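# Place each tool into its matching tray cut-out

## Task

Seat every tool in the tray recess shaped for that particular tool, so all tools sit in their own cut-outs and remain there once the robot has released them.

## Robot and tools

Robot and frame. Two arms, left_arm and right_arm, share one scene frame: origin at table-top height midway between the nominal bases, +x pointing out over the table, +z up, and left_arm on the +y side (arm names do not match image sides). Calibrated bases: left_arm at (+0.042, +0.273, 0) m, right_arm at (+0.048, -0.359, 0) m, both nearly unrotated about z. Each gripper's fingers point along its own +z and open and close along its own y. end_effector_position is the spot between the finger pads, roughly 1 cm short of the tips. Reported hand poses can be off by a few centimetres, more at long reach, and an arm may settle a few centimetres from its command because of friction and weight, without touching anything. Joint ranges (rad): waist -2.618 to 3.054, shoulder 0.000 to 3.142, elbow 0.000 to 3.142 (straight at 2.901), wrist pitch -1.571 to 1.571, wrist yaw -1.571 to 1.571, wrist roll -2.094 to 2.094.

The 14-number row (used by execute_actions and move). One flat list covers both arms: dx, dy, dz, rx, ry, rz, opening for left_arm, then the same seven for right_arm. All are in [-1, 1]. dx..rz are offsets, not poses: measured along scene-frame axes from that arm's Hand target at the start of the action or move, with rotation about the Hand target's position. Scale: 1.0 = 0.6 m for dx, dy, dz and 180 degrees for the rotation; rx, ry, rz form a single rotation vector. An offset longer than 1.0 may be shortened along its direction. opening is absolute: +1 fully open (0.094 m), -1 closed. Sending 0 in an opening is a real command, so to keep a gripper as it is, repeat its current command (shown under Tool commands). Six zero pose numbers re-request the arm's current Hand target. The controller limits commanded orientation to 40 degrees from the measured one each step.

execute_actions: actions is a list of actions; each action is a table of up to 15 rows, each row one 1/30 s step; a shorter table keeps its last row for the remaining steps. Every row of an action counts from the action's start pose, not from the row before, but each new action starts from the new Hand target, so repeating an offset keeps moving. cameras: list of names, ["all"], or []; default shows all only when actions is empty. An empty actions list also reports the scene number, task and full temperatures.

move: target is one 14-number row or a list of up to 15 rows; every row in the list counts from the same starting Hand targets. Paths are straight, end together, take at least 0.5 s and are cut off at 10 s. speed: m/s, 0.002 to 2.9, default 0.25 (turns up to twice that in rad/s), one value or one per target. blend: corner rounding in m for lists, default 0 (full stop at each point). opening_speed: rate of the opening on the -1..+1 scale per second, at least 0.2; use it to close gently. grip_force: newtons per finger pad, 10 to 50 (full), one value or one per arm; it persists, starts each scene at full, and low values close slowly (about 4 s at 40, 16 s at 10). blocking=false returns after about 0.5 s while the move continues. Moves do not avoid obstacles or the other arm; faster moves stray and overshoot more and hit harder. Result ends with a "move:" line such as done (within 10 mm and 2 degrees), off_target, moving, held or fault, plus limits like limits=paced (pose clipped) or limits=held (steps withheld).

wait: seconds from 0 to 10; arms hold their last command; returns early if a running move ends. stop: brakes a running move. zoom_image: camera (cam_high, cam_left_wrist or cam_right_wrist) and region [x0, y0, x1, y1] in image pixels, at most 504 by 504, from that camera's latest image. finished_scene: scene number (1 or 2); irreversible, and the tools must stay in place without the robot.

Results. Per arm: end_effector_position (m) and end_effector_quat_wxyz in the scene frame, Hand target (base for the next offsets), grip_measured (same scale as opening; reads slightly wide when empty and a bit narrower than a hard gripped part), Joint positions (last entry is opening in metres), joint torques (include gravity; offsets and noise; entries 1 to 3 wrap at ±28 N m), Joint velocities (may be omitted when all within noise), Tool commands, Motor temperatures. MOTOR HOT appears at 75 °C; at 90 °C an OVER-TEMPERATURE FAULT folds that arm away for the rest of the scene; at 100 °C it collapses. Cameras are all 896x504: cam_high is fixed behind the arms; the wrist cameras ride on each hand and may lag while moving. Calibration matrices map scene-frame points into each camera and are accurate to roughly a centimetre.

Gripping tips: squeeze rises about 1 N per 0.001 below first-touch reading, then jumps to the force limit around 20 N; release by commanding well above grip_measured.

Avoid: dropping tools or letting go of moving ones, anything leaving the table, slamming into the table or tray, pressing far past contact, arms touching each other or one gripper closing on the other's fingers, strain on wrist camera cables, paths passing near an arm's own base (go around it), and long stretched or loaded holds that heat motors. A blocked arm keeps pushing; to relieve it, command its target back beyond the gripper. Objects may occasionally be nudged by outside pushes.

Each tool is called after "Call:" by a JSON object that holds its "method" and its "body", one argument or row to a line.

## Session

Call:
{"method": "execute_actions", "body": {
  "actions": []
}}

Scene clock: 0.00 s.
left_arm: end_effector_position=(+0.4317, +0.2861, +0.0966) grip_measured=+1.000 end_effector_quat_wxyz=(+0.576, -0.031, +0.816, +0.030) | right_arm: end_effector_position=(+0.4458, -0.3775, +0.1100) grip_measured=+1.000 end_effector_quat_wxyz=(+0.601, +0.068, +0.791, -0.090)
Joint positions: left_arm=[-0.004 1.503 0.338 0.822 -0.098 -0.022 0.094] | right_arm=[0.048 1.559 0.362 0.919 0.313 0.024 0.094]
Joint velocities: within noise
Joint torques (N m): no reading
Motor temperatures (°C): left_arm=[22 26 32 32 23 23 21] | right_arm=[22 22 31 31 25 23 21]
Heat: left arm: 32 °C; right arm: 31 °C.
Hand target: left_arm +0.4373, +0.2896, +0.1123; +0.595, -0.038, +0.802, +0.031 | right_arm +0.4501, -0.3757, +0.1230; +0.616, +0.072, +0.780, -0.086
Tool commands: left_gripper/opening=+1.0 right_gripper/opening=+1.0

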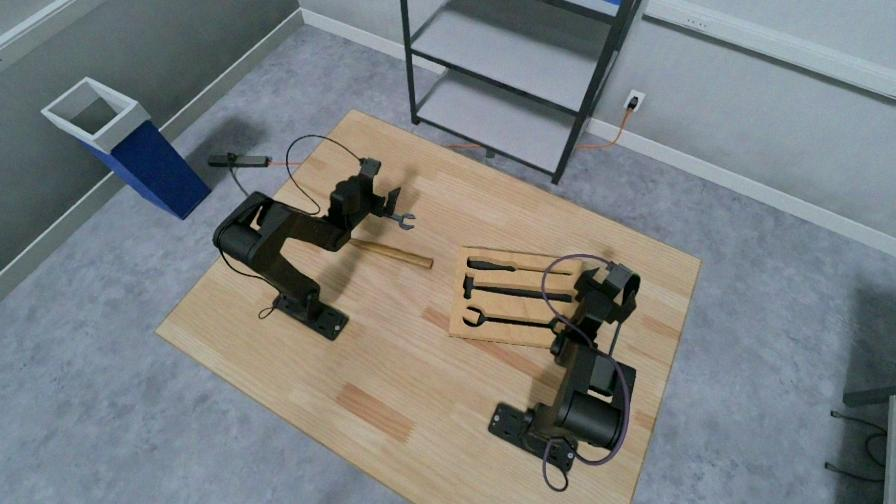

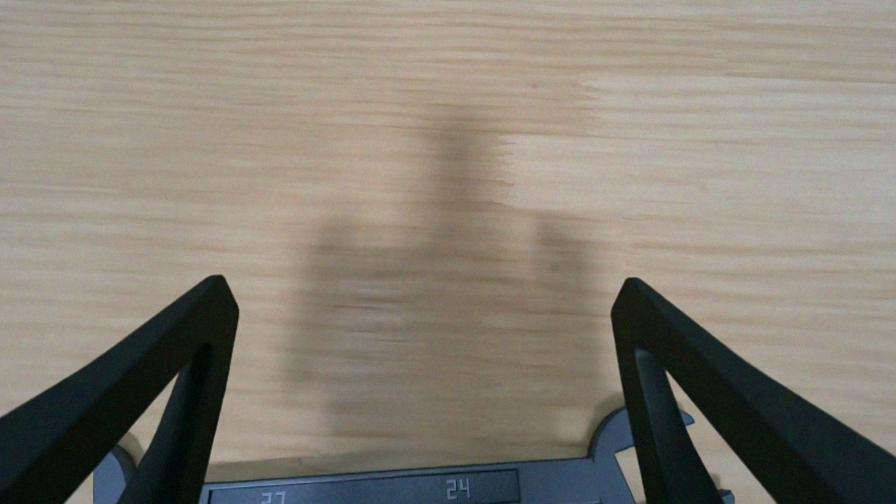

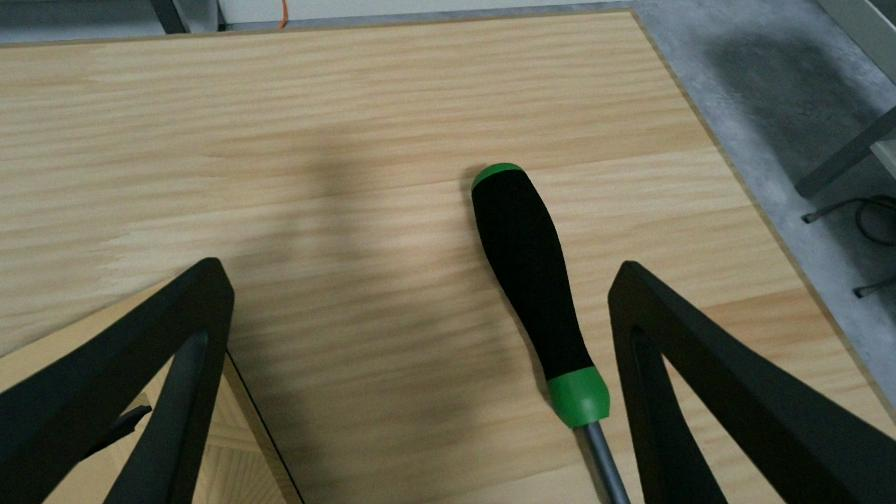

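Call:
{"method": "move", "body": {
  "target": [-0.15,0,0.22,0,0.25,0,1,-0.15,0,0.22,0,0.25,0,1],
  "cameras": ["all"]
}}

Scene clock: 4.80 s.
left_arm: end_effector_position=(+0.3468, +0.2873, +0.2328) grip_measured=+1.000 end_effector_quat_wxyz=(+0.235, -0.015, +0.971, +0.044) | right_arm: end_effector_position=(+0.3603, -0.3780, +0.2411) grip_measured=+1.000 end_effector_quat_wxyz=(+0.259, +0.028, +0.959, -0.112)
Joint positions: left_arm=[-0.004 1.31 1.398 -1.186 -0.098 -0.022 0.094] | right_arm=[0.053 1.311 1.394 -1.147 0.279 0.081 0.094]
Joint torques (N m): left_arm=[-0.08 -2.66 9.63 0.89 -0.01 -0.05] | right_arm=[0.01 -3.38 8.81 0.73 0.08 0.11]
Heat: left arm: 33 °C; right arm: 32 °C.
Hand target: left_arm +0.3473, +0.2896, +0.2443; +0.243, -0.024, +0.969, +0.044 | right_arm +0.3601, -0.3757, +0.2550; +0.271, +0.034, +0.956, -0.107
Off the commanded pose: left_arm 0.012 m, 1 deg | right_arm 0.014 m, 2 deg.
move: off_target (left_arm, right_arm)
camera_calibration:
cam_left_wrist: T_world_to_cam=[[0.0681022, -0.997537, -0.0168101, 0.261196], [-0.949896, -0.0699832, 0.30463, 0.294215], [-0.305056, -0.00477806, -0.952323, 0.433465], [0, 0, 0, 1]] pos_world=[0.393917, 0.283214, 0.327562]
cam_right_wrist: T_world_to_cam=[[-0.096289, -0.964465, 0.24604, -0.395075], [-0.958359, 0.156598, 0.238799, 0.360635], [-0.268842, -0.212801, -0.939383, 0.350104], [0, 0, 0, 1]] pos_world=[0.401699, -0.363009, 0.339966]

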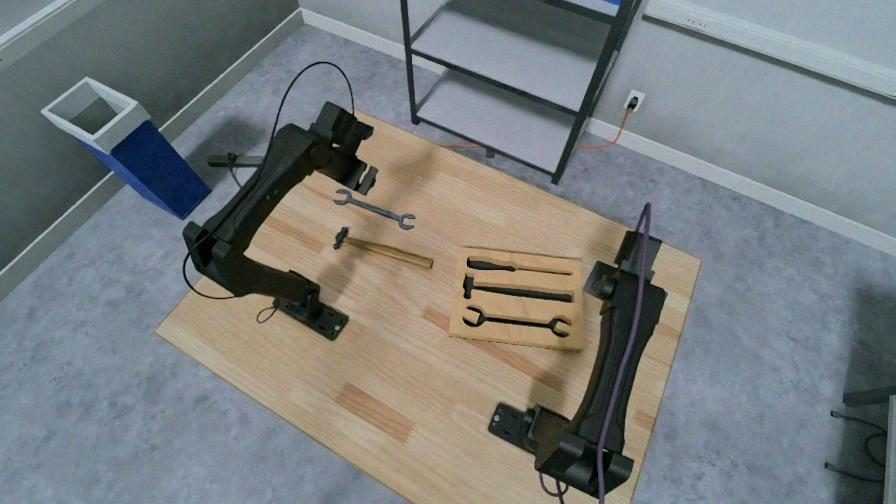

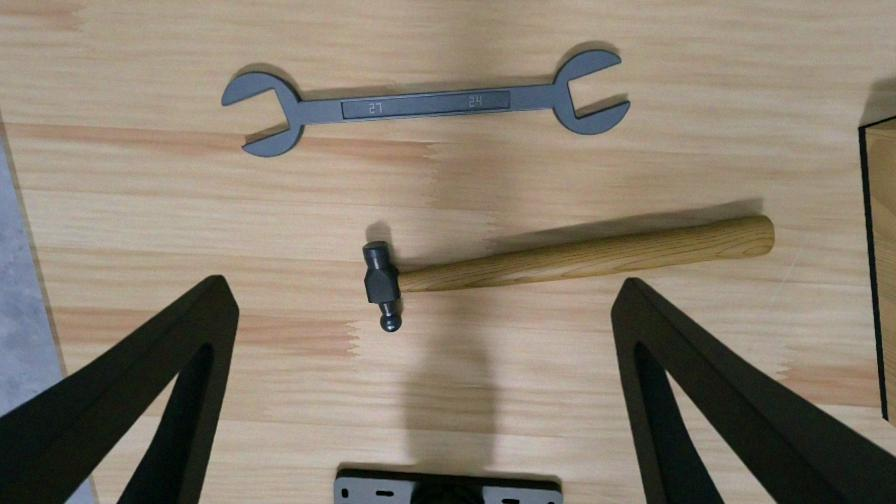

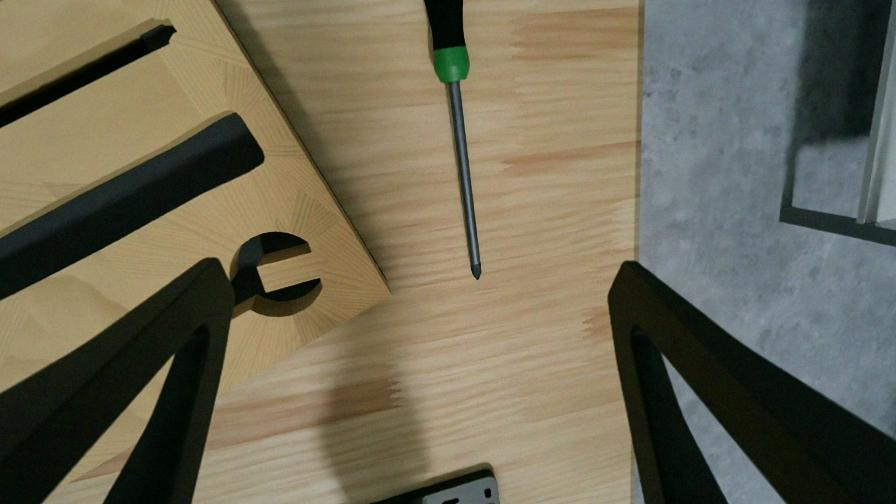

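Call:
{"method": "move", "body": {
  "target": [-0.03,0,0.05,-0.023,-0.004,-0.022,1,0.06,0.3,0.14,0.06,0.015,0.038,1],
  "cameras": ["all"]
}}

Scene clock: 9.13 s.
left_arm: end_effector_position=(+0.3335, +0.2892, +0.2561) grip_measured=+1.000 end_effector_quat_wxyz=(+0.229, -0.004, +0.973, +0.003) | right_arm: end_effector_position=(+0.3983, -0.1919, +0.3301) grip_measured=+1.000 end_effector_quat_wxyz=(+0.279, -0.015, +0.960, +0.011)
Joint positions: left_arm=[0.075 1.31 1.507 -1.307 0.021 0.052 0.094] | right_arm=[0.521 1.795 2.283 -1.551 0.264 0.463 0.094]
Joint torques (N m): left_arm=[0.54 -4.45 9.32 0.9 0.14 0.11] | right_arm=[-0.14 -5.7 7.19 0.73 0.09 0.1]
Heat: left arm: 34 °C; right arm: 32 °C.
Hand target: left_arm +0.3293, +0.2896, +0.2743; +0.249, +0.001, +0.968, +0.000 | right_arm +0.3961, -0.1957, +0.3390; +0.250, -0.001, +0.968, -0.002
Off the commanded pose: left_arm 0.019 m, 2 deg | right_arm 0.010 m, 4 deg.
joint sent to its limit (right arm) — joint 4 (wrist pitch), lower limit. The joint targets are off in position and orientation.
move: off_target (left_arm, right_arm)
camera_calibration:
cam_left_wrist: T_world_to_cam=[[0.0285877, -0.997999, 0.0563959, 0.258993], [-0.947336, -0.00904709, 0.320114, 0.252078], [-0.318963, -0.0625772, -0.945699, 0.471332], [0, 0, 0, 1]] pos_world=[0.381736, 0.29025, 0.350439]
cam_right_wrist: T_world_to_cam=[[0.0486815, -0.998244, 0.0337483, -0.227994], [-0.975218, -0.0402033, 0.217562, 0.322589], [-0.215823, -0.0435032, -0.975463, 0.50678], [0, 0, 0, 1]] pos_world=[0.435069, -0.192578, 0.431856]

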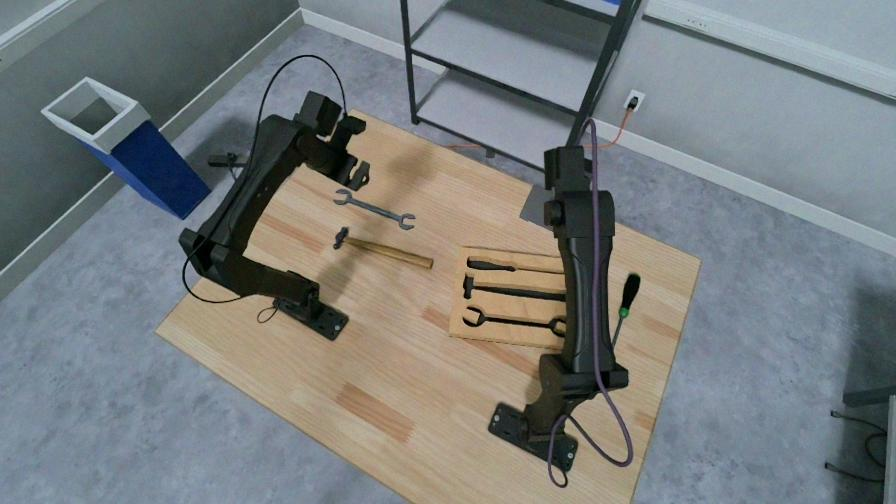

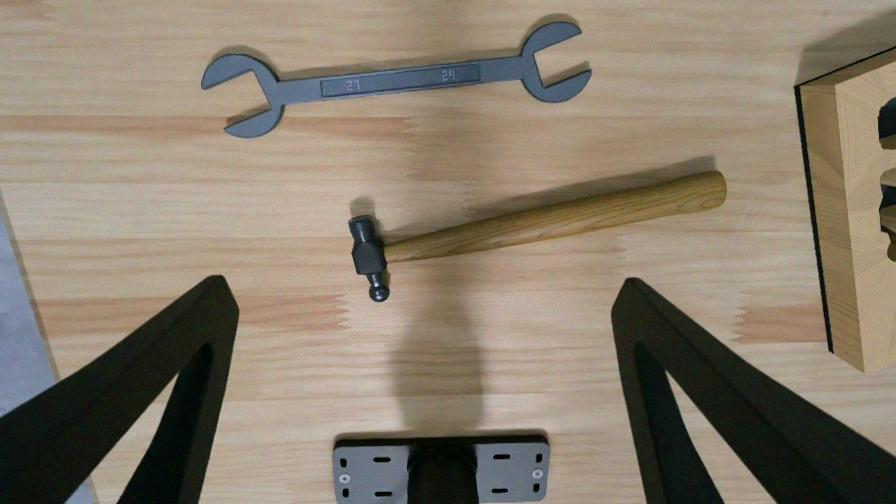

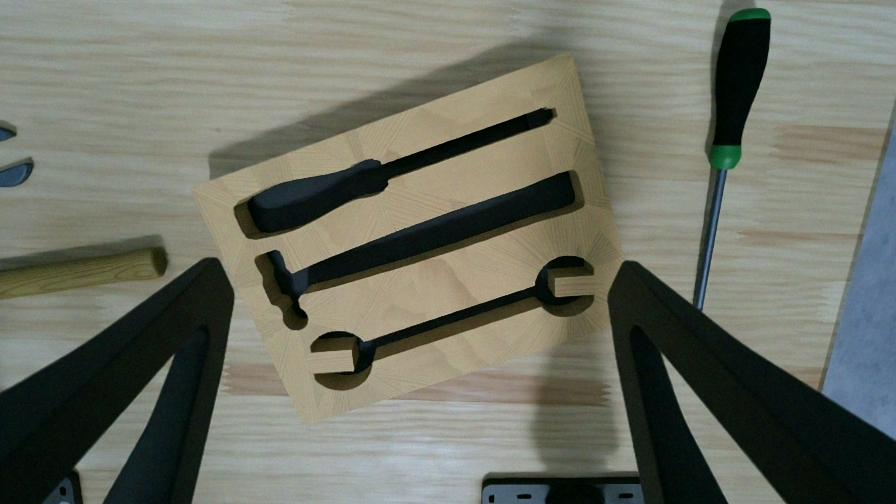

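Call:
{"method": "zoom_image", "body": {
  "camera": "cam_left_wrist",
  "region": [180, 0, 620, 320]
}}

Call:
{"method": "zoom_image", "body": {
  "camera": "cam_right_wrist",
  "region": [180, 40, 640, 430]
}}

Scaled by 1.145 from the camera's 896x504 image, which has a finer 1280x720 frame.

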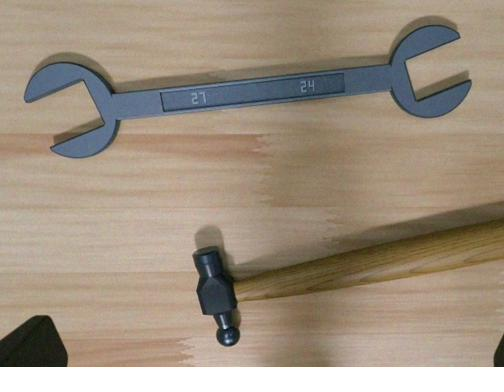

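Scaled by 1.096 from the camera's 896x504 image, which has a finer 1280x720 frame.

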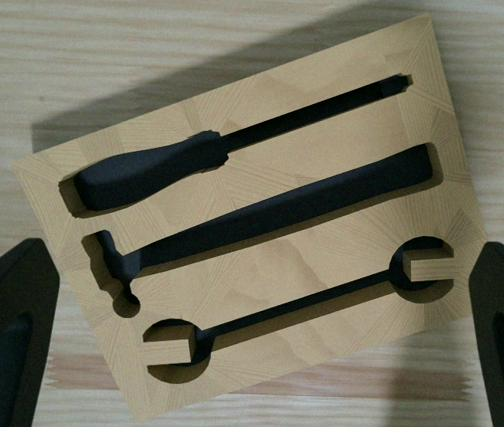

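Call:
{"method": "move", "body": {
  "target": [-0.079,-0.066,-0.24,0.111,0.134,-0.430,0.2,-0.06,-0.3,-0.14,0,0,0,1],
  "cameras": ["cam_left_wrist","cam_high"]
}}

Scene clock: 22.63 s.
left_arm: end_effector_position=(+0.2803, +0.2509, +0.1325) grip_measured=+0.201 end_effector_quat_wxyz=(-0.003, +0.631, +0.776, +0.002) | right_arm: end_effector_position=(+0.3557, -0.3783, +0.2453) grip_measured=+1.000 end_effector_quat_wxyz=(+0.219, +0.003, +0.976, -0.007)
Joint positions: left_arm=[-0.092 1.449 1.219 -1.344 -0.006 1.264 0.056] | right_arm=[-0.119 1.372 1.516 -1.273 -0.018 -0.066 0.094]
Joint torques (N m): left_arm=[-0.58 -3.32 5.11 0.44 0.01 0.11] | right_arm=[-0.35 -5.67 4.56 1.3 -0.12 -0.07]
Heat: left arm: 35 °C; right arm: 33 °C.
Hand target: left_arm +0.2819, +0.2500, +0.1303; -0.001, +0.638, +0.770, +0.001 | right_arm +0.3601, -0.3757, +0.2550; +0.250, -0.001, +0.968, -0.002
Off the commanded pose: left_arm 0.003 m, 1 deg | right_arm 0.011 m, 4 deg.
move: off_target (right_arm)
camera_calibration:
cam_left_wrist: T_world_to_cam=[[-0.967933, -0.246779, 0.0469604, 0.32129], [-0.140409, 0.686486, 0.713458, -0.211777], [-0.208305, 0.683986, -0.699122, 0.0841214], [0, 0, 0, 1]] pos_world=[0.298775, 0.167131, 0.194817]
Images, in order (width x height): cam_high 896x504, cam_left_wrist 896x504.

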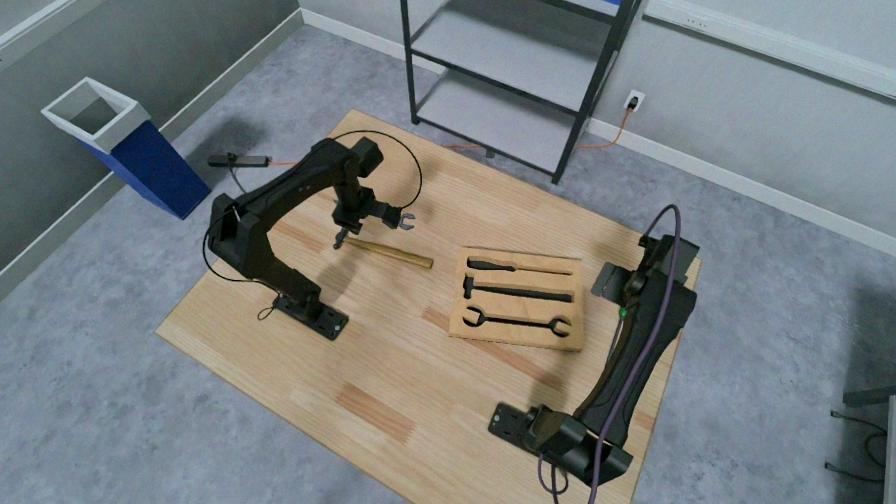

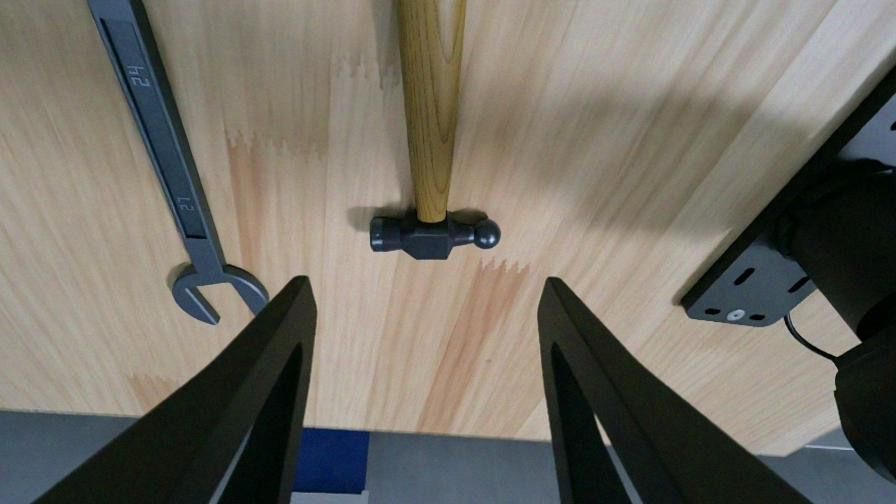

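Call:
{"method": "move", "body": {
  "target": [
    [0,0,-0.178,0,0,0,0.2,0,0,0,0,0,0,1],
    [0,0,-0.178,0,0,0,-0.95,0,0,0,0,0,0,1]
  ],
  "cameras": ["cam_left_wrist"],
  "grip_force": 30,
  "opening_speed": 1.0
}}

Scene clock: 29.00 s.
left_arm: end_effector_position=(+0.2792, +0.2509, +0.0269) grip_measured=-0.948 end_effector_quat_wxyz=(-0.005, +0.632, +0.775, +0.001) | right_arm: end_effector_position=(+0.3560, -0.3790, +0.2454) grip_measured=+1.000 end_effector_quat_wxyz=(+0.220, +0.004, +0.976, -0.006)
Joint positions: left_arm=[-0.093 1.535 0.866 -0.908 -0.008 1.265 0.002] | right_arm=[-0.122 1.372 1.516 -1.271 -0.02 -0.066 0.094]
Joint torques (N m): left_arm=[-0.46 -3.15 4.75 0.52 0.03 0.11] | right_arm=[-0.35 -5.67 4.55 1.3 -0.11 -0.06]
Heat: left arm: 34 °C; right arm: 33 °C.
Hand target: left_arm +0.2819, +0.2500, +0.0235; -0.001, +0.638, +0.770, +0.001 | right_arm +0.3601, -0.3757, +0.2550; +0.250, -0.001, +0.968, -0.002
Off the commanded pose: left_arm 0.004 m, 1 deg | right_arm 0.011 m, 4 deg.
grip_force (N): 30, 30
move: off_target (right_arm)
camera_calibration:
cam_left_wrist: T_world_to_cam=[[-0.968534, -0.243955, 0.0492657, 0.324672], [-0.136308, 0.685576, 0.715127, -0.137593], [-0.208234, 0.68591, -0.697256, 0.00948597], [0, 0, 0, 1]] pos_world=[0.297676, 0.16703, 0.0890158]
Images, in order (width x height): cam_left_wrist 896x504.

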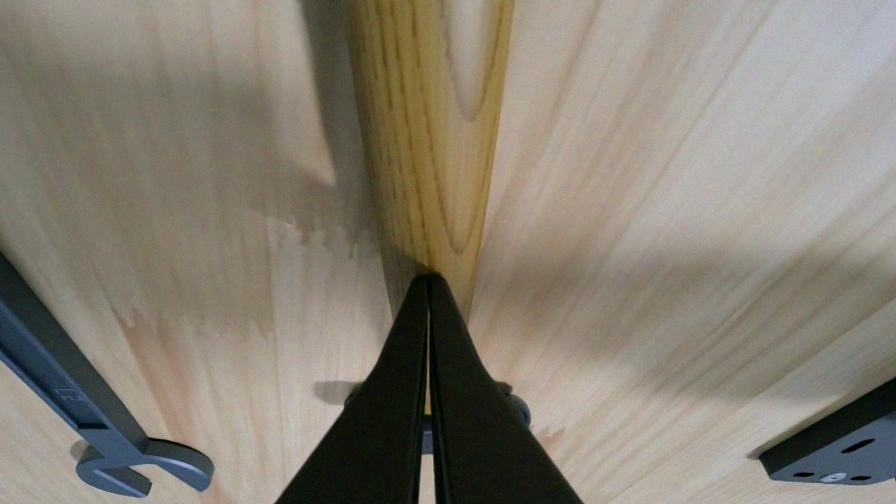

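Call:
{"method": "move", "body": {
  "target": [
    [0,0,0.02,0,0,0,0.2,0,0,0,0,0,0,1],
    [0,0,-0.025,0,0,0,0.2,0,0,0,0,0,0,1]
  ],
  "cameras": ["cam_left_wrist"],
  "speed": 0.1,
  "opening_speed": 2.0
}}

Scene clock: 32.17 s.
left_arm: end_effector_position=(+0.2789, +0.2512, +0.0109) grip_measured=+0.199 end_effector_quat_wxyz=(-0.007, +0.632, +0.775, +0.001) | right_arm: end_effector_position=(+0.3560, -0.3790, +0.2454) grip_measured=+1.000 end_effector_quat_wxyz=(+0.220, +0.004, +0.976, -0.006)
Joint positions: left_arm=[-0.093 1.569 0.828 -0.841 -0.009 1.265 0.056] | right_arm=[-0.122 1.372 1.516 -1.271 -0.02 -0.066 0.094]
Joint torques (N m): left_arm=[-0.5 -3.63 4.63 0.51 0.04 0.1] | right_arm=[-0.35 -5.65 4.56 1.3 -0.11 -0.06]
Heat: left arm: 34 °C; right arm: 33 °C.
Hand target: left_arm +0.2819, +0.2500, +0.0085; -0.001, +0.638, +0.770, +0.001 | right_arm +0.3601, -0.3757, +0.2550; +0.250, -0.001, +0.968, -0.002
Off the commanded pose: left_arm 0.004 m, 1 deg | right_arm 0.011 m, 4 deg.
grip_force (N): 30, 30
move: off_target (right_arm)
camera_calibration:
cam_left_wrist: T_world_to_cam=[[-0.968331, -0.243973, 0.0530311, 0.325097], [-0.133109, 0.684174, 0.717069, -0.126944], [-0.211228, 0.687301, -0.694982, -0.00154482], [0, 0, 0, 1]] pos_world=[0.297578, 0.167229, 0.072714]
Images, in order (width x height): cam_left_wrist 896x504.

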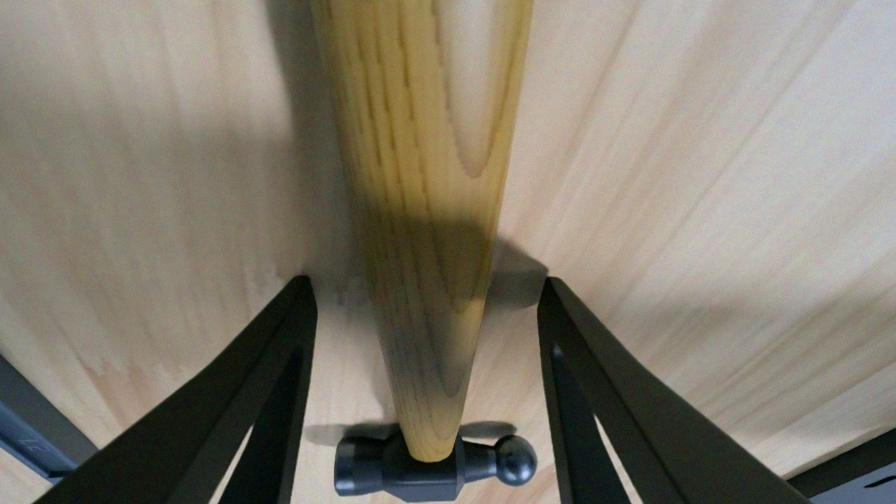

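Call:
{"method": "move", "body": {
  "target": [
    [0,0,-0.013,0,0,0,0.2,0,0,0,0,0,0,1],
    [0,0,-0.013,0,0,0,-0.9,0,0,0,0,0,0,1]
  ],
  "cameras": ["cam_left_wrist"],
  "speed": 0.05,
  "opening_speed": 0.8
}}

Scene clock: 36.17 s.
left_arm: end_effector_position=(+0.2820, +0.2511, +0.0088) grip_measured=-0.478 end_effector_quat_wxyz=(-0.002, +0.633, +0.774, +0.005) | right_arm: end_effector_position=(+0.3560, -0.3790, +0.2454) grip_measured=+1.000 end_effector_quat_wxyz=(+0.220, +0.004, +0.976, -0.006)
Joint positions: left_arm=[-0.093 1.572 0.821 -0.818 -0.011 1.267 0.025] | right_arm=[-0.122 1.372 1.516 -1.271 -0.02 -0.066 0.094]
Joint torques (N m): left_arm=[-0.47 -2.71 3.59 0.62 0.06 0.11] | right_arm=[-0.35 -5.65 4.56 1.3 -0.11 -0.06]
Heat: left arm: 34 °C; right arm: 33 °C.
Hand target: left_arm +0.2819, +0.2500, +0.0007; -0.001, +0.638, +0.770, +0.001 | right_arm +0.3601, -0.3757, +0.2550; +0.250, -0.001, +0.968, -0.002
Off the commanded pose: left_arm 0.008 m, 1 deg | right_arm 0.011 m, 4 deg.
grip_force (N): 30, 30
move: off_target (right_arm)
camera_calibration:
cam_left_wrist: T_world_to_cam=[[-0.969342, -0.242505, 0.0395834, 0.328207], [-0.141992, 0.684315, 0.715228, -0.122541], [-0.200534, 0.68768, -0.69777, -0.00535101], [0, 0, 0, 1]] pos_world=[0.299672, 0.167128, 0.0709192]
Images, in order (width x height): cam_left_wrist 896x504.

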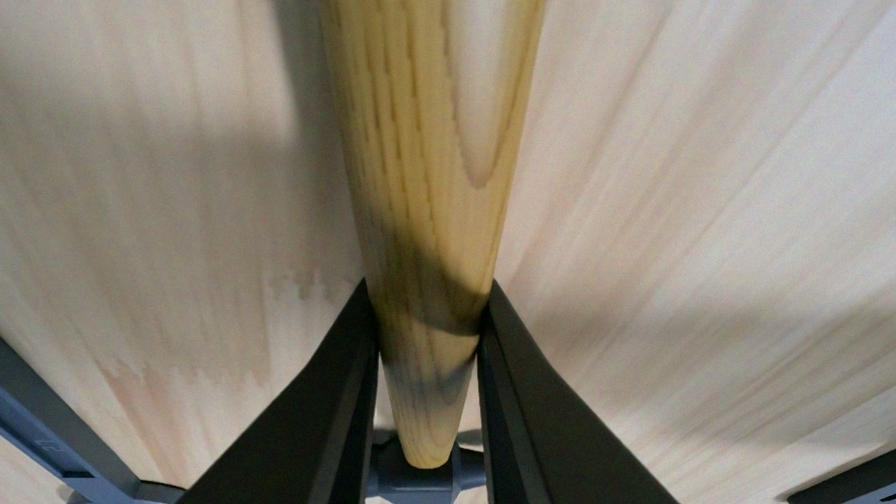

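Call:
{"method": "move", "body": {
  "target": [
    [0,0,0.008,0,0,0,-0.2,0,0,0,0,0,0,1],
    [0,0,0.012,0,0,0,-0.2,0,0,0,0,0,0,1],
    [0,0,0.012,0,0,0,-0.9,0,0,0,0,0,0,1],
    [0,0,0.10,0,0,0,-0.9,0,0,0,0,0,0,1]
  ],
  "cameras": ["cam_left_wrist"],
  "speed": 0.1,
  "opening_speed": 0.8
}}

Call:
{"method": "move", "body": {
  "target": [0.088,-0.644,0.11,0,0,0.061,-0.9,0,-0.1,0,0,0,0,1],
  "cameras": ["cam_left_wrist","cam_high"]
}}

Scene clock: 42.90 s.
left_arm: end_effector_position=(+0.2697, +0.2524, +0.0421) grip_measured=-0.478 end_effector_quat_wxyz=(-0.030, +0.633, +0.774, -0.013) | right_arm: end_effector_position=(+0.3560, -0.3790, +0.2454) grip_measured=+1.000 end_effector_quat_wxyz=(+0.220, +0.004, +0.976, -0.006)
Joint positions: left_arm=[-0.093 1.531 0.924 -1.03 -0.011 1.267 0.025] | right_arm=[-0.122 1.372 1.516 -1.271 -0.02 -0.066 0.094]
Joint torques (N m): left_arm=[-0.5 -7.41 8.76 0.07 0.07 0.08] | right_arm=[-0.34 -5.65 4.57 1.31 -0.11 -0.06]
Heat: left arm: 34 °C; right arm: 33 °C.
Hand target: left_arm +0.2819, +0.2500, +0.0607; -0.001, +0.638, +0.770, +0.001 | right_arm +0.3601, -0.3757, +0.2550; +0.250, -0.001, +0.968, -0.002
Off the commanded pose: left_arm 0.022 m, 4 deg | right_arm 0.011 m, 4 deg.
grip_force (N): 30, 30
move: off_target (left_arm, right_arm)
camera_calibration:
cam_left_wrist: T_world_to_cam=[[-0.964555, -0.243015, 0.102844, 0.311455], [-0.0935192, 0.679248, 0.727926, -0.161264], [-0.246753, 0.692507, -0.677899, 0.024983], [0, 0, 0, 1]] pos_world=[0.291499, 0.167925, 0.102293]
Images, in order (width x height): cam_left_wrist 896x504.

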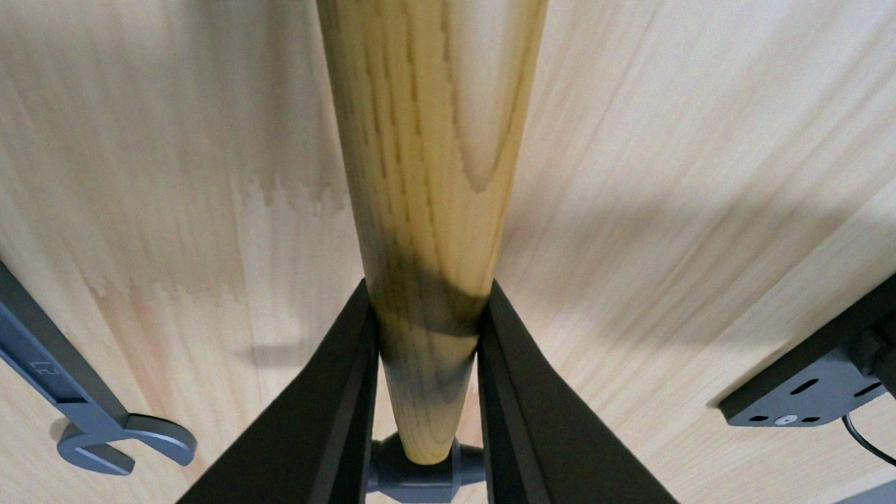

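Scene clock: 47.47 s.
left_arm: end_effector_position=(+0.3287, -0.1343, +0.1194) grip_measured=-0.478 end_effector_quat_wxyz=(+0.062, +0.571, +0.818, -0.019) | right_arm: end_effector_position=(+0.3494, -0.4370, +0.2416) grip_measured=+1.000 end_effector_quat_wxyz=(+0.220, +0.012, +0.975, -0.001)
Joint positions: left_arm=[-0.952 2.489 2.61 -1.562 -0.008 0.257 0.025] | right_arm=[-0.377 1.39 1.516 -1.271 -0.135 -0.281 0.094]
Joint torques (N m): left_arm=[0.5 -10.78 9.57 0.45 0.02 -0.11] | right_arm=[-0.35 -3.73 7.39 1.16 -0.24 -0.07]
Heat: left arm: 34 °C; right arm: 33 °C.
Hand target: left_arm +0.3347, -0.1364, +0.1267; -0.001, +0.562, +0.827, +0.000 | right_arm +0.3601, -0.4357, +0.2550; +0.250, -0.001, +0.968, -0.002
Off the commanded pose: left_arm 0.010 m, 8 deg | right_arm 0.017 m, 4 deg.
joint sent to its limit (left arm) — joint 4 (wrist pitch), lower limit. The joint targets are off in position and orientation.
grip_force (N): 30, 30
move: off_target (left_arm, right_arm)
camera_calibration:
cam_left_wrist: T_world_to_cam=[[-0.924093, -0.382032, 0.0101666, 0.245554], [-0.295279, 0.73063, 0.615622, 0.137241], [-0.242615, 0.56589, -0.787976, 0.354492], [0, 0, 0, 1]] pos_world=[0.353444, -0.207066, 0.192347]
Images, in order (width x height): cam_high 896x504, cam_left_wrist 896x504.

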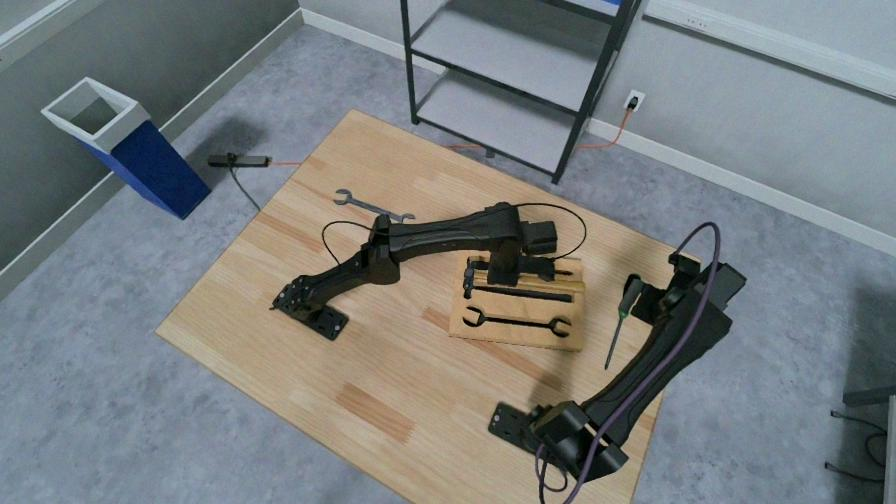

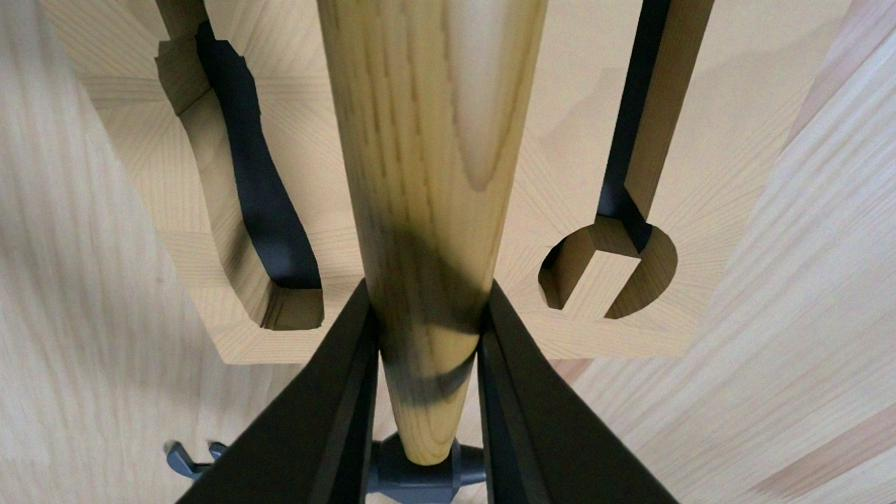

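Call:
{"method": "move", "body": {
  "target": [
    [-0.08,0.43,0,0,0,-0.061,-0.9,0,0,0,0,0,0,1],
    [-0.08,0.43,-0.185,0,0,-0.061,-0.9,0,0,0,0,0,0,1],
    [-0.08,0.43,-0.185,0,0,-0.061,-0.1,0,0,0,0,0,0,1],
    [-0.08,0.43,-0.178,0,0,-0.061,-0.1,0,0,0,0,0,0,1]
  ],
  "cameras": ["cam_left_wrist"],
  "speed": [0.25,0.12,0.1,0.05],
  "opening_speed": 0.8
}}

Scene clock: 55.80 s.
left_arm: end_effector_position=(+0.2833, +0.1229, +0.0195) grip_measured=-0.101 end_effector_quat_wxyz=(-0.006, +0.636, +0.772, +0.006) | right_arm: end_effector_position=(+0.3494, -0.4370, +0.2416) grip_measured=+1.000 end_effector_quat_wxyz=(+0.220, +0.012, +0.975, -0.001)
Joint positions: left_arm=[-0.558 1.722 1.033 -0.893 -0.012 0.81 0.042] | right_arm=[-0.377 1.39 1.516 -1.271 -0.135 -0.281 0.094]
Joint torques (N m): left_arm=[0.18 -5.37 5.53 0.38 0.08 0.09] | right_arm=[-0.35 -3.73 7.39 1.16 -0.24 -0.07]
Heat: left arm: 33 °C; right arm: 34 °C.
Hand target: left_arm +0.2867, +0.1216, +0.0199; -0.001, +0.638, +0.770, +0.001 | right_arm +0.3601, -0.4357, +0.2550; +0.250, -0.001, +0.968, -0.002
Off the commanded pose: left_arm 0.004 m, 1 deg | right_arm 0.017 m, 4 deg.
grip_force (N): 30, 30
move: off_target (right_arm); target 3's new opening was sent with left_arm's hand 0.015 m and 3 deg from that target
camera_calibration:
cam_left_wrist: T_world_to_cam=[[-0.970899, -0.235327, 0.0444436, 0.297463], [-0.132098, 0.681026, 0.720246, -0.0447869], [-0.199761, 0.693416, -0.692294, 0.089527], [0, 0, 0, 1]] pos_world=[0.300774, 0.0384227, 0.0810163]
Images, in order (width x height): cam_left_wrist 896x504.

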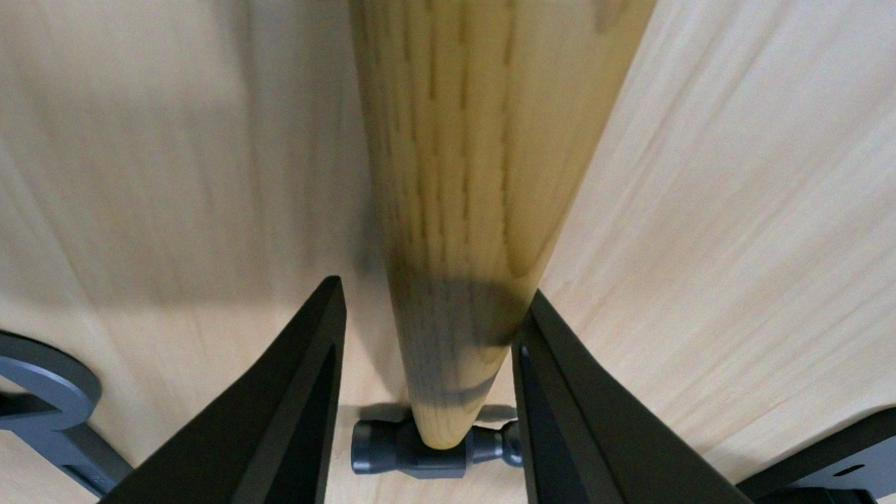

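Call:
{"method": "move", "body": {
  "target": [
    [0,0,0,0,0,0,-0.95,0,0,0,0,0,0,1],
    [0,0,0.13,0,0,0,-0.95,0,0,0,0,0,0,1]
  ],
  "cameras": ["cam_left_wrist"],
  "speed": 0.12,
  "opening_speed": 0.8
}}

Call:
{"method": "move", "body": {
  "target": [0.08,-0.43,0.03,0,0,0.061,-0.95,0,0,0,0,0,0,1],
  "cameras": ["cam_left_wrist","cam_high"]
}}

Scene clock: 59.60 s.
left_arm: end_effector_position=(+0.2774, +0.1267, +0.0751) grip_measured=-0.460 end_effector_quat_wxyz=(-0.038, +0.640, +0.767, +0.001) | right_arm: end_effector_position=(+0.3494, -0.4370, +0.2416) grip_measured=+1.000 end_effector_quat_wxyz=(+0.220, +0.012, +0.975, -0.001)
Joint positions: left_arm=[-0.558 1.684 1.22 -1.181 -0.012 0.822 0.025] | right_arm=[-0.377 1.39 1.516 -1.271 -0.135 -0.281 0.094]
Joint torques (N m): left_arm=[0.08 -9.35 9.01 0.08 0.09 0.03] | right_arm=[-0.34 -3.73 7.39 1.16 -0.24 -0.07]
Heat: left arm: 34 °C; right arm: 35 °C.
Hand target: left_arm +0.2867, +0.1216, +0.0979; -0.001, +0.638, +0.770, +0.001 | right_arm +0.3601, -0.4357, +0.2550; +0.250, -0.001, +0.968, -0.002
Off the commanded pose: left_arm 0.025 m, 4 deg | right_arm 0.017 m, 4 deg.
grip_force (N): 30, 30
move: off_target (left_arm, right_arm)
camera_calibration:
cam_left_wrist: T_world_to_cam=[[-0.970184, -0.225589, 0.0886147, 0.2853], [-0.084573, 0.657737, 0.748485, -0.100597], [-0.227135, 0.718674, -0.657205, 0.125957], [0, 0, 0, 1]] pos_world=[0.296895, 0.0400044, 0.132793]
Images, in order (width x height): cam_left_wrist 896x504.

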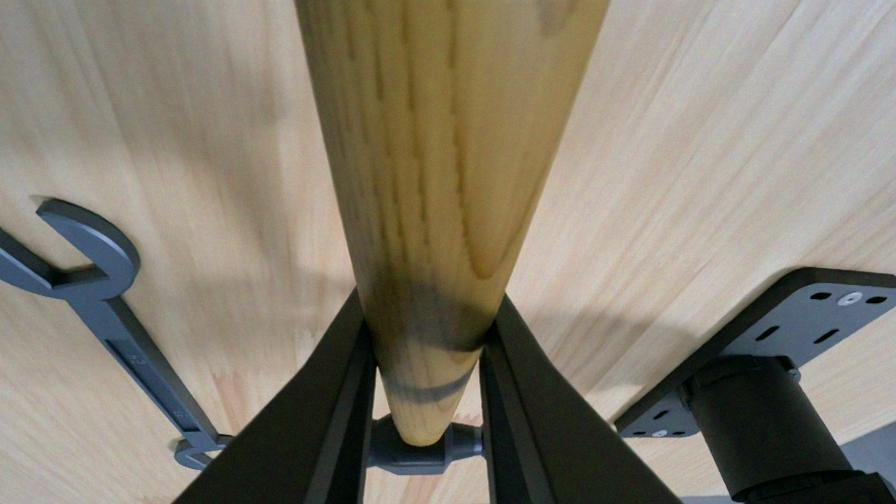

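Scene clock: 63.23 s.
left_arm: end_effector_position=(+0.3296, -0.1337, +0.1073) grip_measured=-0.460 end_effector_quat_wxyz=(+0.051, +0.571, +0.819, -0.014) | right_arm: end_effector_position=(+0.3494, -0.4370, +0.2416) grip_measured=+1.000 end_effector_quat_wxyz=(+0.220, +0.012, +0.975, -0.001)
Joint positions: left_arm=[-0.951 2.514 2.609 -1.56 -0.009 0.257 0.025] | right_arm=[-0.377 1.39 1.516 -1.271 -0.135 -0.281 0.094]
Joint torques (N m): left_arm=[0.25 -11.04 9.54 0.4 0.05 -0.12] | right_arm=[-0.36 -3.71 7.39 1.16 -0.24 -0.07]
Heat: left arm: 34 °C; right arm: 35 °C.
Hand target: left_arm +0.3347, -0.1364, +0.1159; -0.001, +0.562, +0.827, +0.000 | right_arm +0.3601, -0.4357, +0.2550; +0.250, -0.001, +0.968, -0.002
Off the commanded pose: left_arm 0.010 m, 6 deg | right_arm 0.017 m, 4 deg.
joint sent to its limit (left arm) — joint 4 (wrist pitch), lower limit. The joint targets are off in position and orientation.
grip_force (N): 30, 30
move: off_target (left_arm, right_arm)
camera_calibration:
cam_left_wrist: T_world_to_cam=[[-0.923256, -0.383933, 0.0139045, 0.245751], [-0.288601, 0.716987, 0.634538, 0.138504], [-0.25359, 0.581829, -0.772766, 0.348936], [0, 0, 0, 1]] pos_world=[0.35535, -0.207975, 0.178343]
Images, in order (width x height): cam_high 896x504, cam_left_wrist 896x504.

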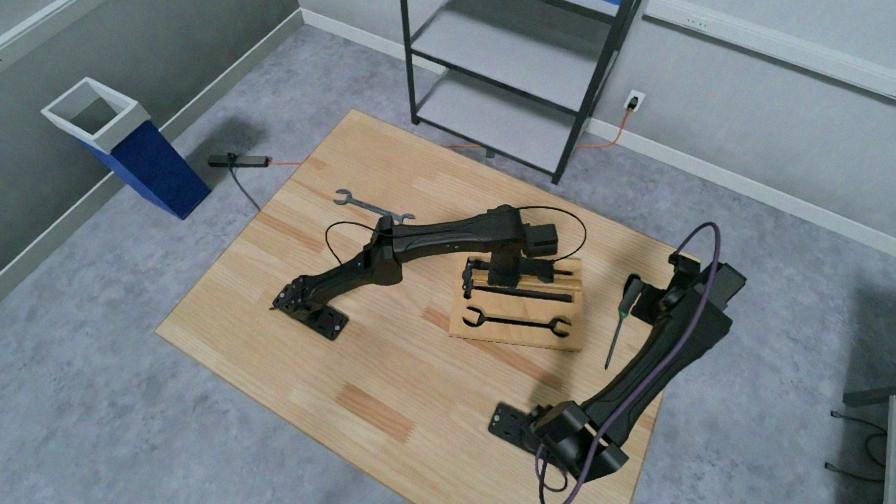

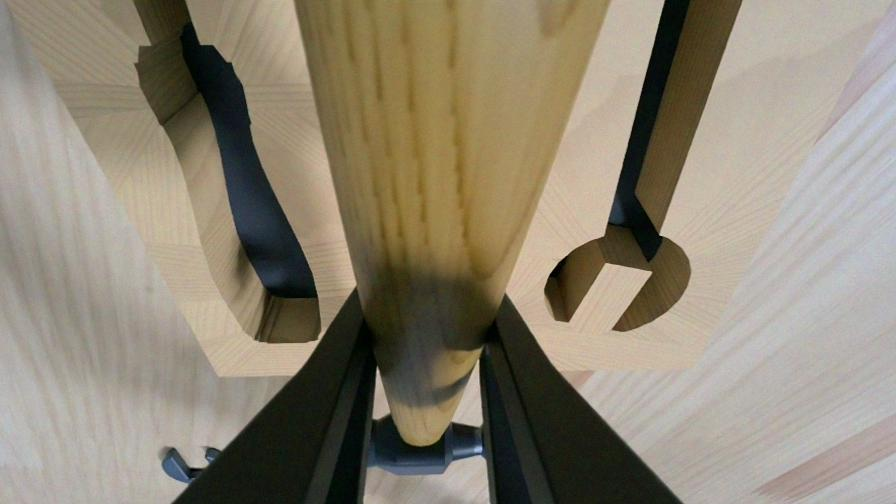

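Call:
{"method": "move", "body": {
  "target": [0,0,-0.03,0,0,0.022,-0.95,-0.2,0.09,0.025,0.1,-0.242,0.236,1],
  "cameras": ["all"]
}}

Scene clock: 68.67 s.
left_arm: end_effector_position=(+0.3279, -0.1340, +0.0905) grip_measured=-0.460 end_effector_quat_wxyz=(+0.034, +0.544, +0.838, -0.009) | right_arm: end_effector_position=(+0.2407, -0.3843, +0.2655) grip_measured=+1.000 end_effector_quat_wxyz=(+0.526, -0.229, +0.817, +0.057)
Joint positions: left_arm=[-0.954 2.549 2.609 -1.56 -0.009 0.188 0.025] | right_arm=[-1.159 0.877 1.014 -1.561 -1.109 -1.572 0.094]
Joint torques (N m): left_arm=[0.34 -10.96 9.89 0.33 0.04 -0.11] | right_arm=[-0.32 -0.34 4.75 0.28 -0.83 0.08]
Heat: left arm: 34 °C; right arm: 34 °C.
Hand target: left_arm +0.3347, -0.1364, +0.0979; -0.001, +0.533, +0.846, +0.000 | right_arm +0.2401, -0.3817, +0.2700; +0.563, -0.304, +0.734, +0.231
Off the commanded pose: left_arm 0.010 m, 4 deg | right_arm 0.005 m, 24 deg.
joint sent to its limit (left arm) — joint 4 (wrist pitch), lower limit. The joint targets are off in position and orientation.
joint sent to its limit (right arm) — joint 4 (wrist pitch), lower limit. The joint targets are off in orientation, not in position.
grip_force (N): 30, 30
move: off_target (left_arm, right_arm)
camera_calibration:
cam_left_wrist: T_world_to_cam=[[-0.895557, -0.444183, 0.0260827, 0.226069], [-0.318488, 0.680861, 0.65954, 0.151576], [-0.310715, 0.582348, -0.751217, 0.352497], [0, 0, 0, 1]] pos_world=[0.360259, -0.208063, 0.158935]
cam_right_wrist: T_world_to_cam=[[0.420049, -0.886525, 0.193992, -0.499183], [-0.829812, -0.461749, -0.313367, 0.119142], [0.367384, -0.0293474, -0.929606, 0.254241], [0, 0, 0, 1]] pos_world=[0.215143, -0.380063, 0.370516]

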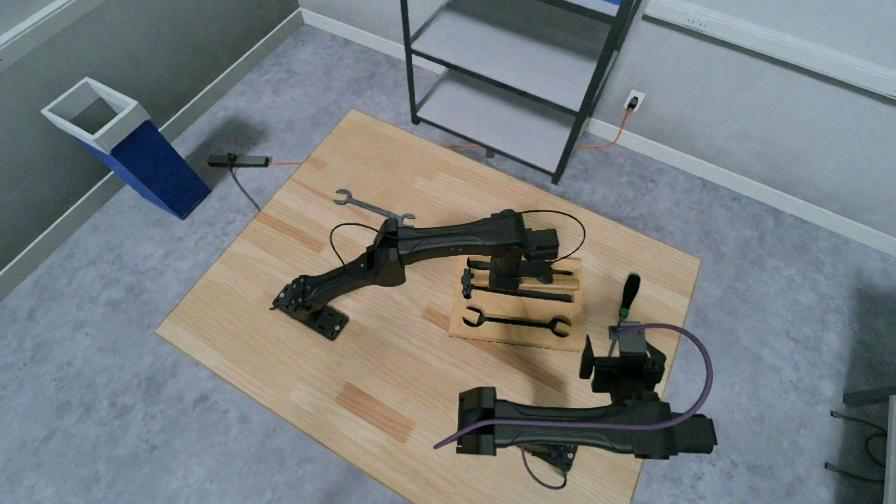

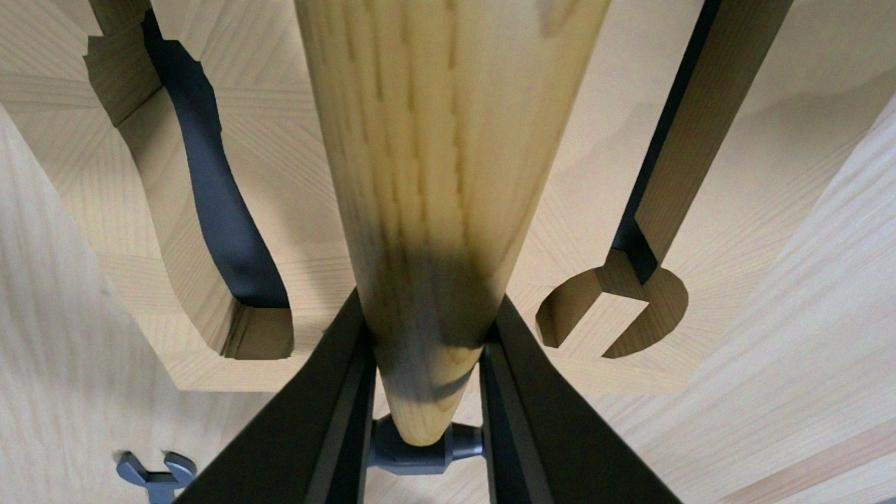

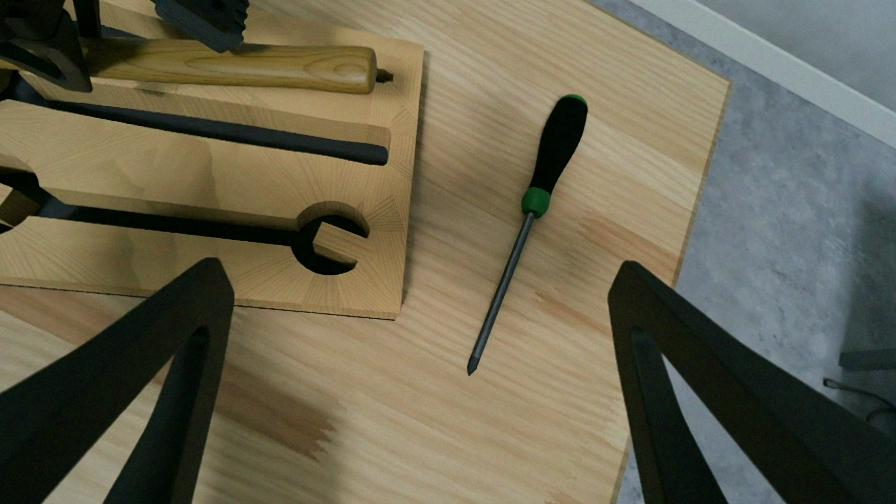

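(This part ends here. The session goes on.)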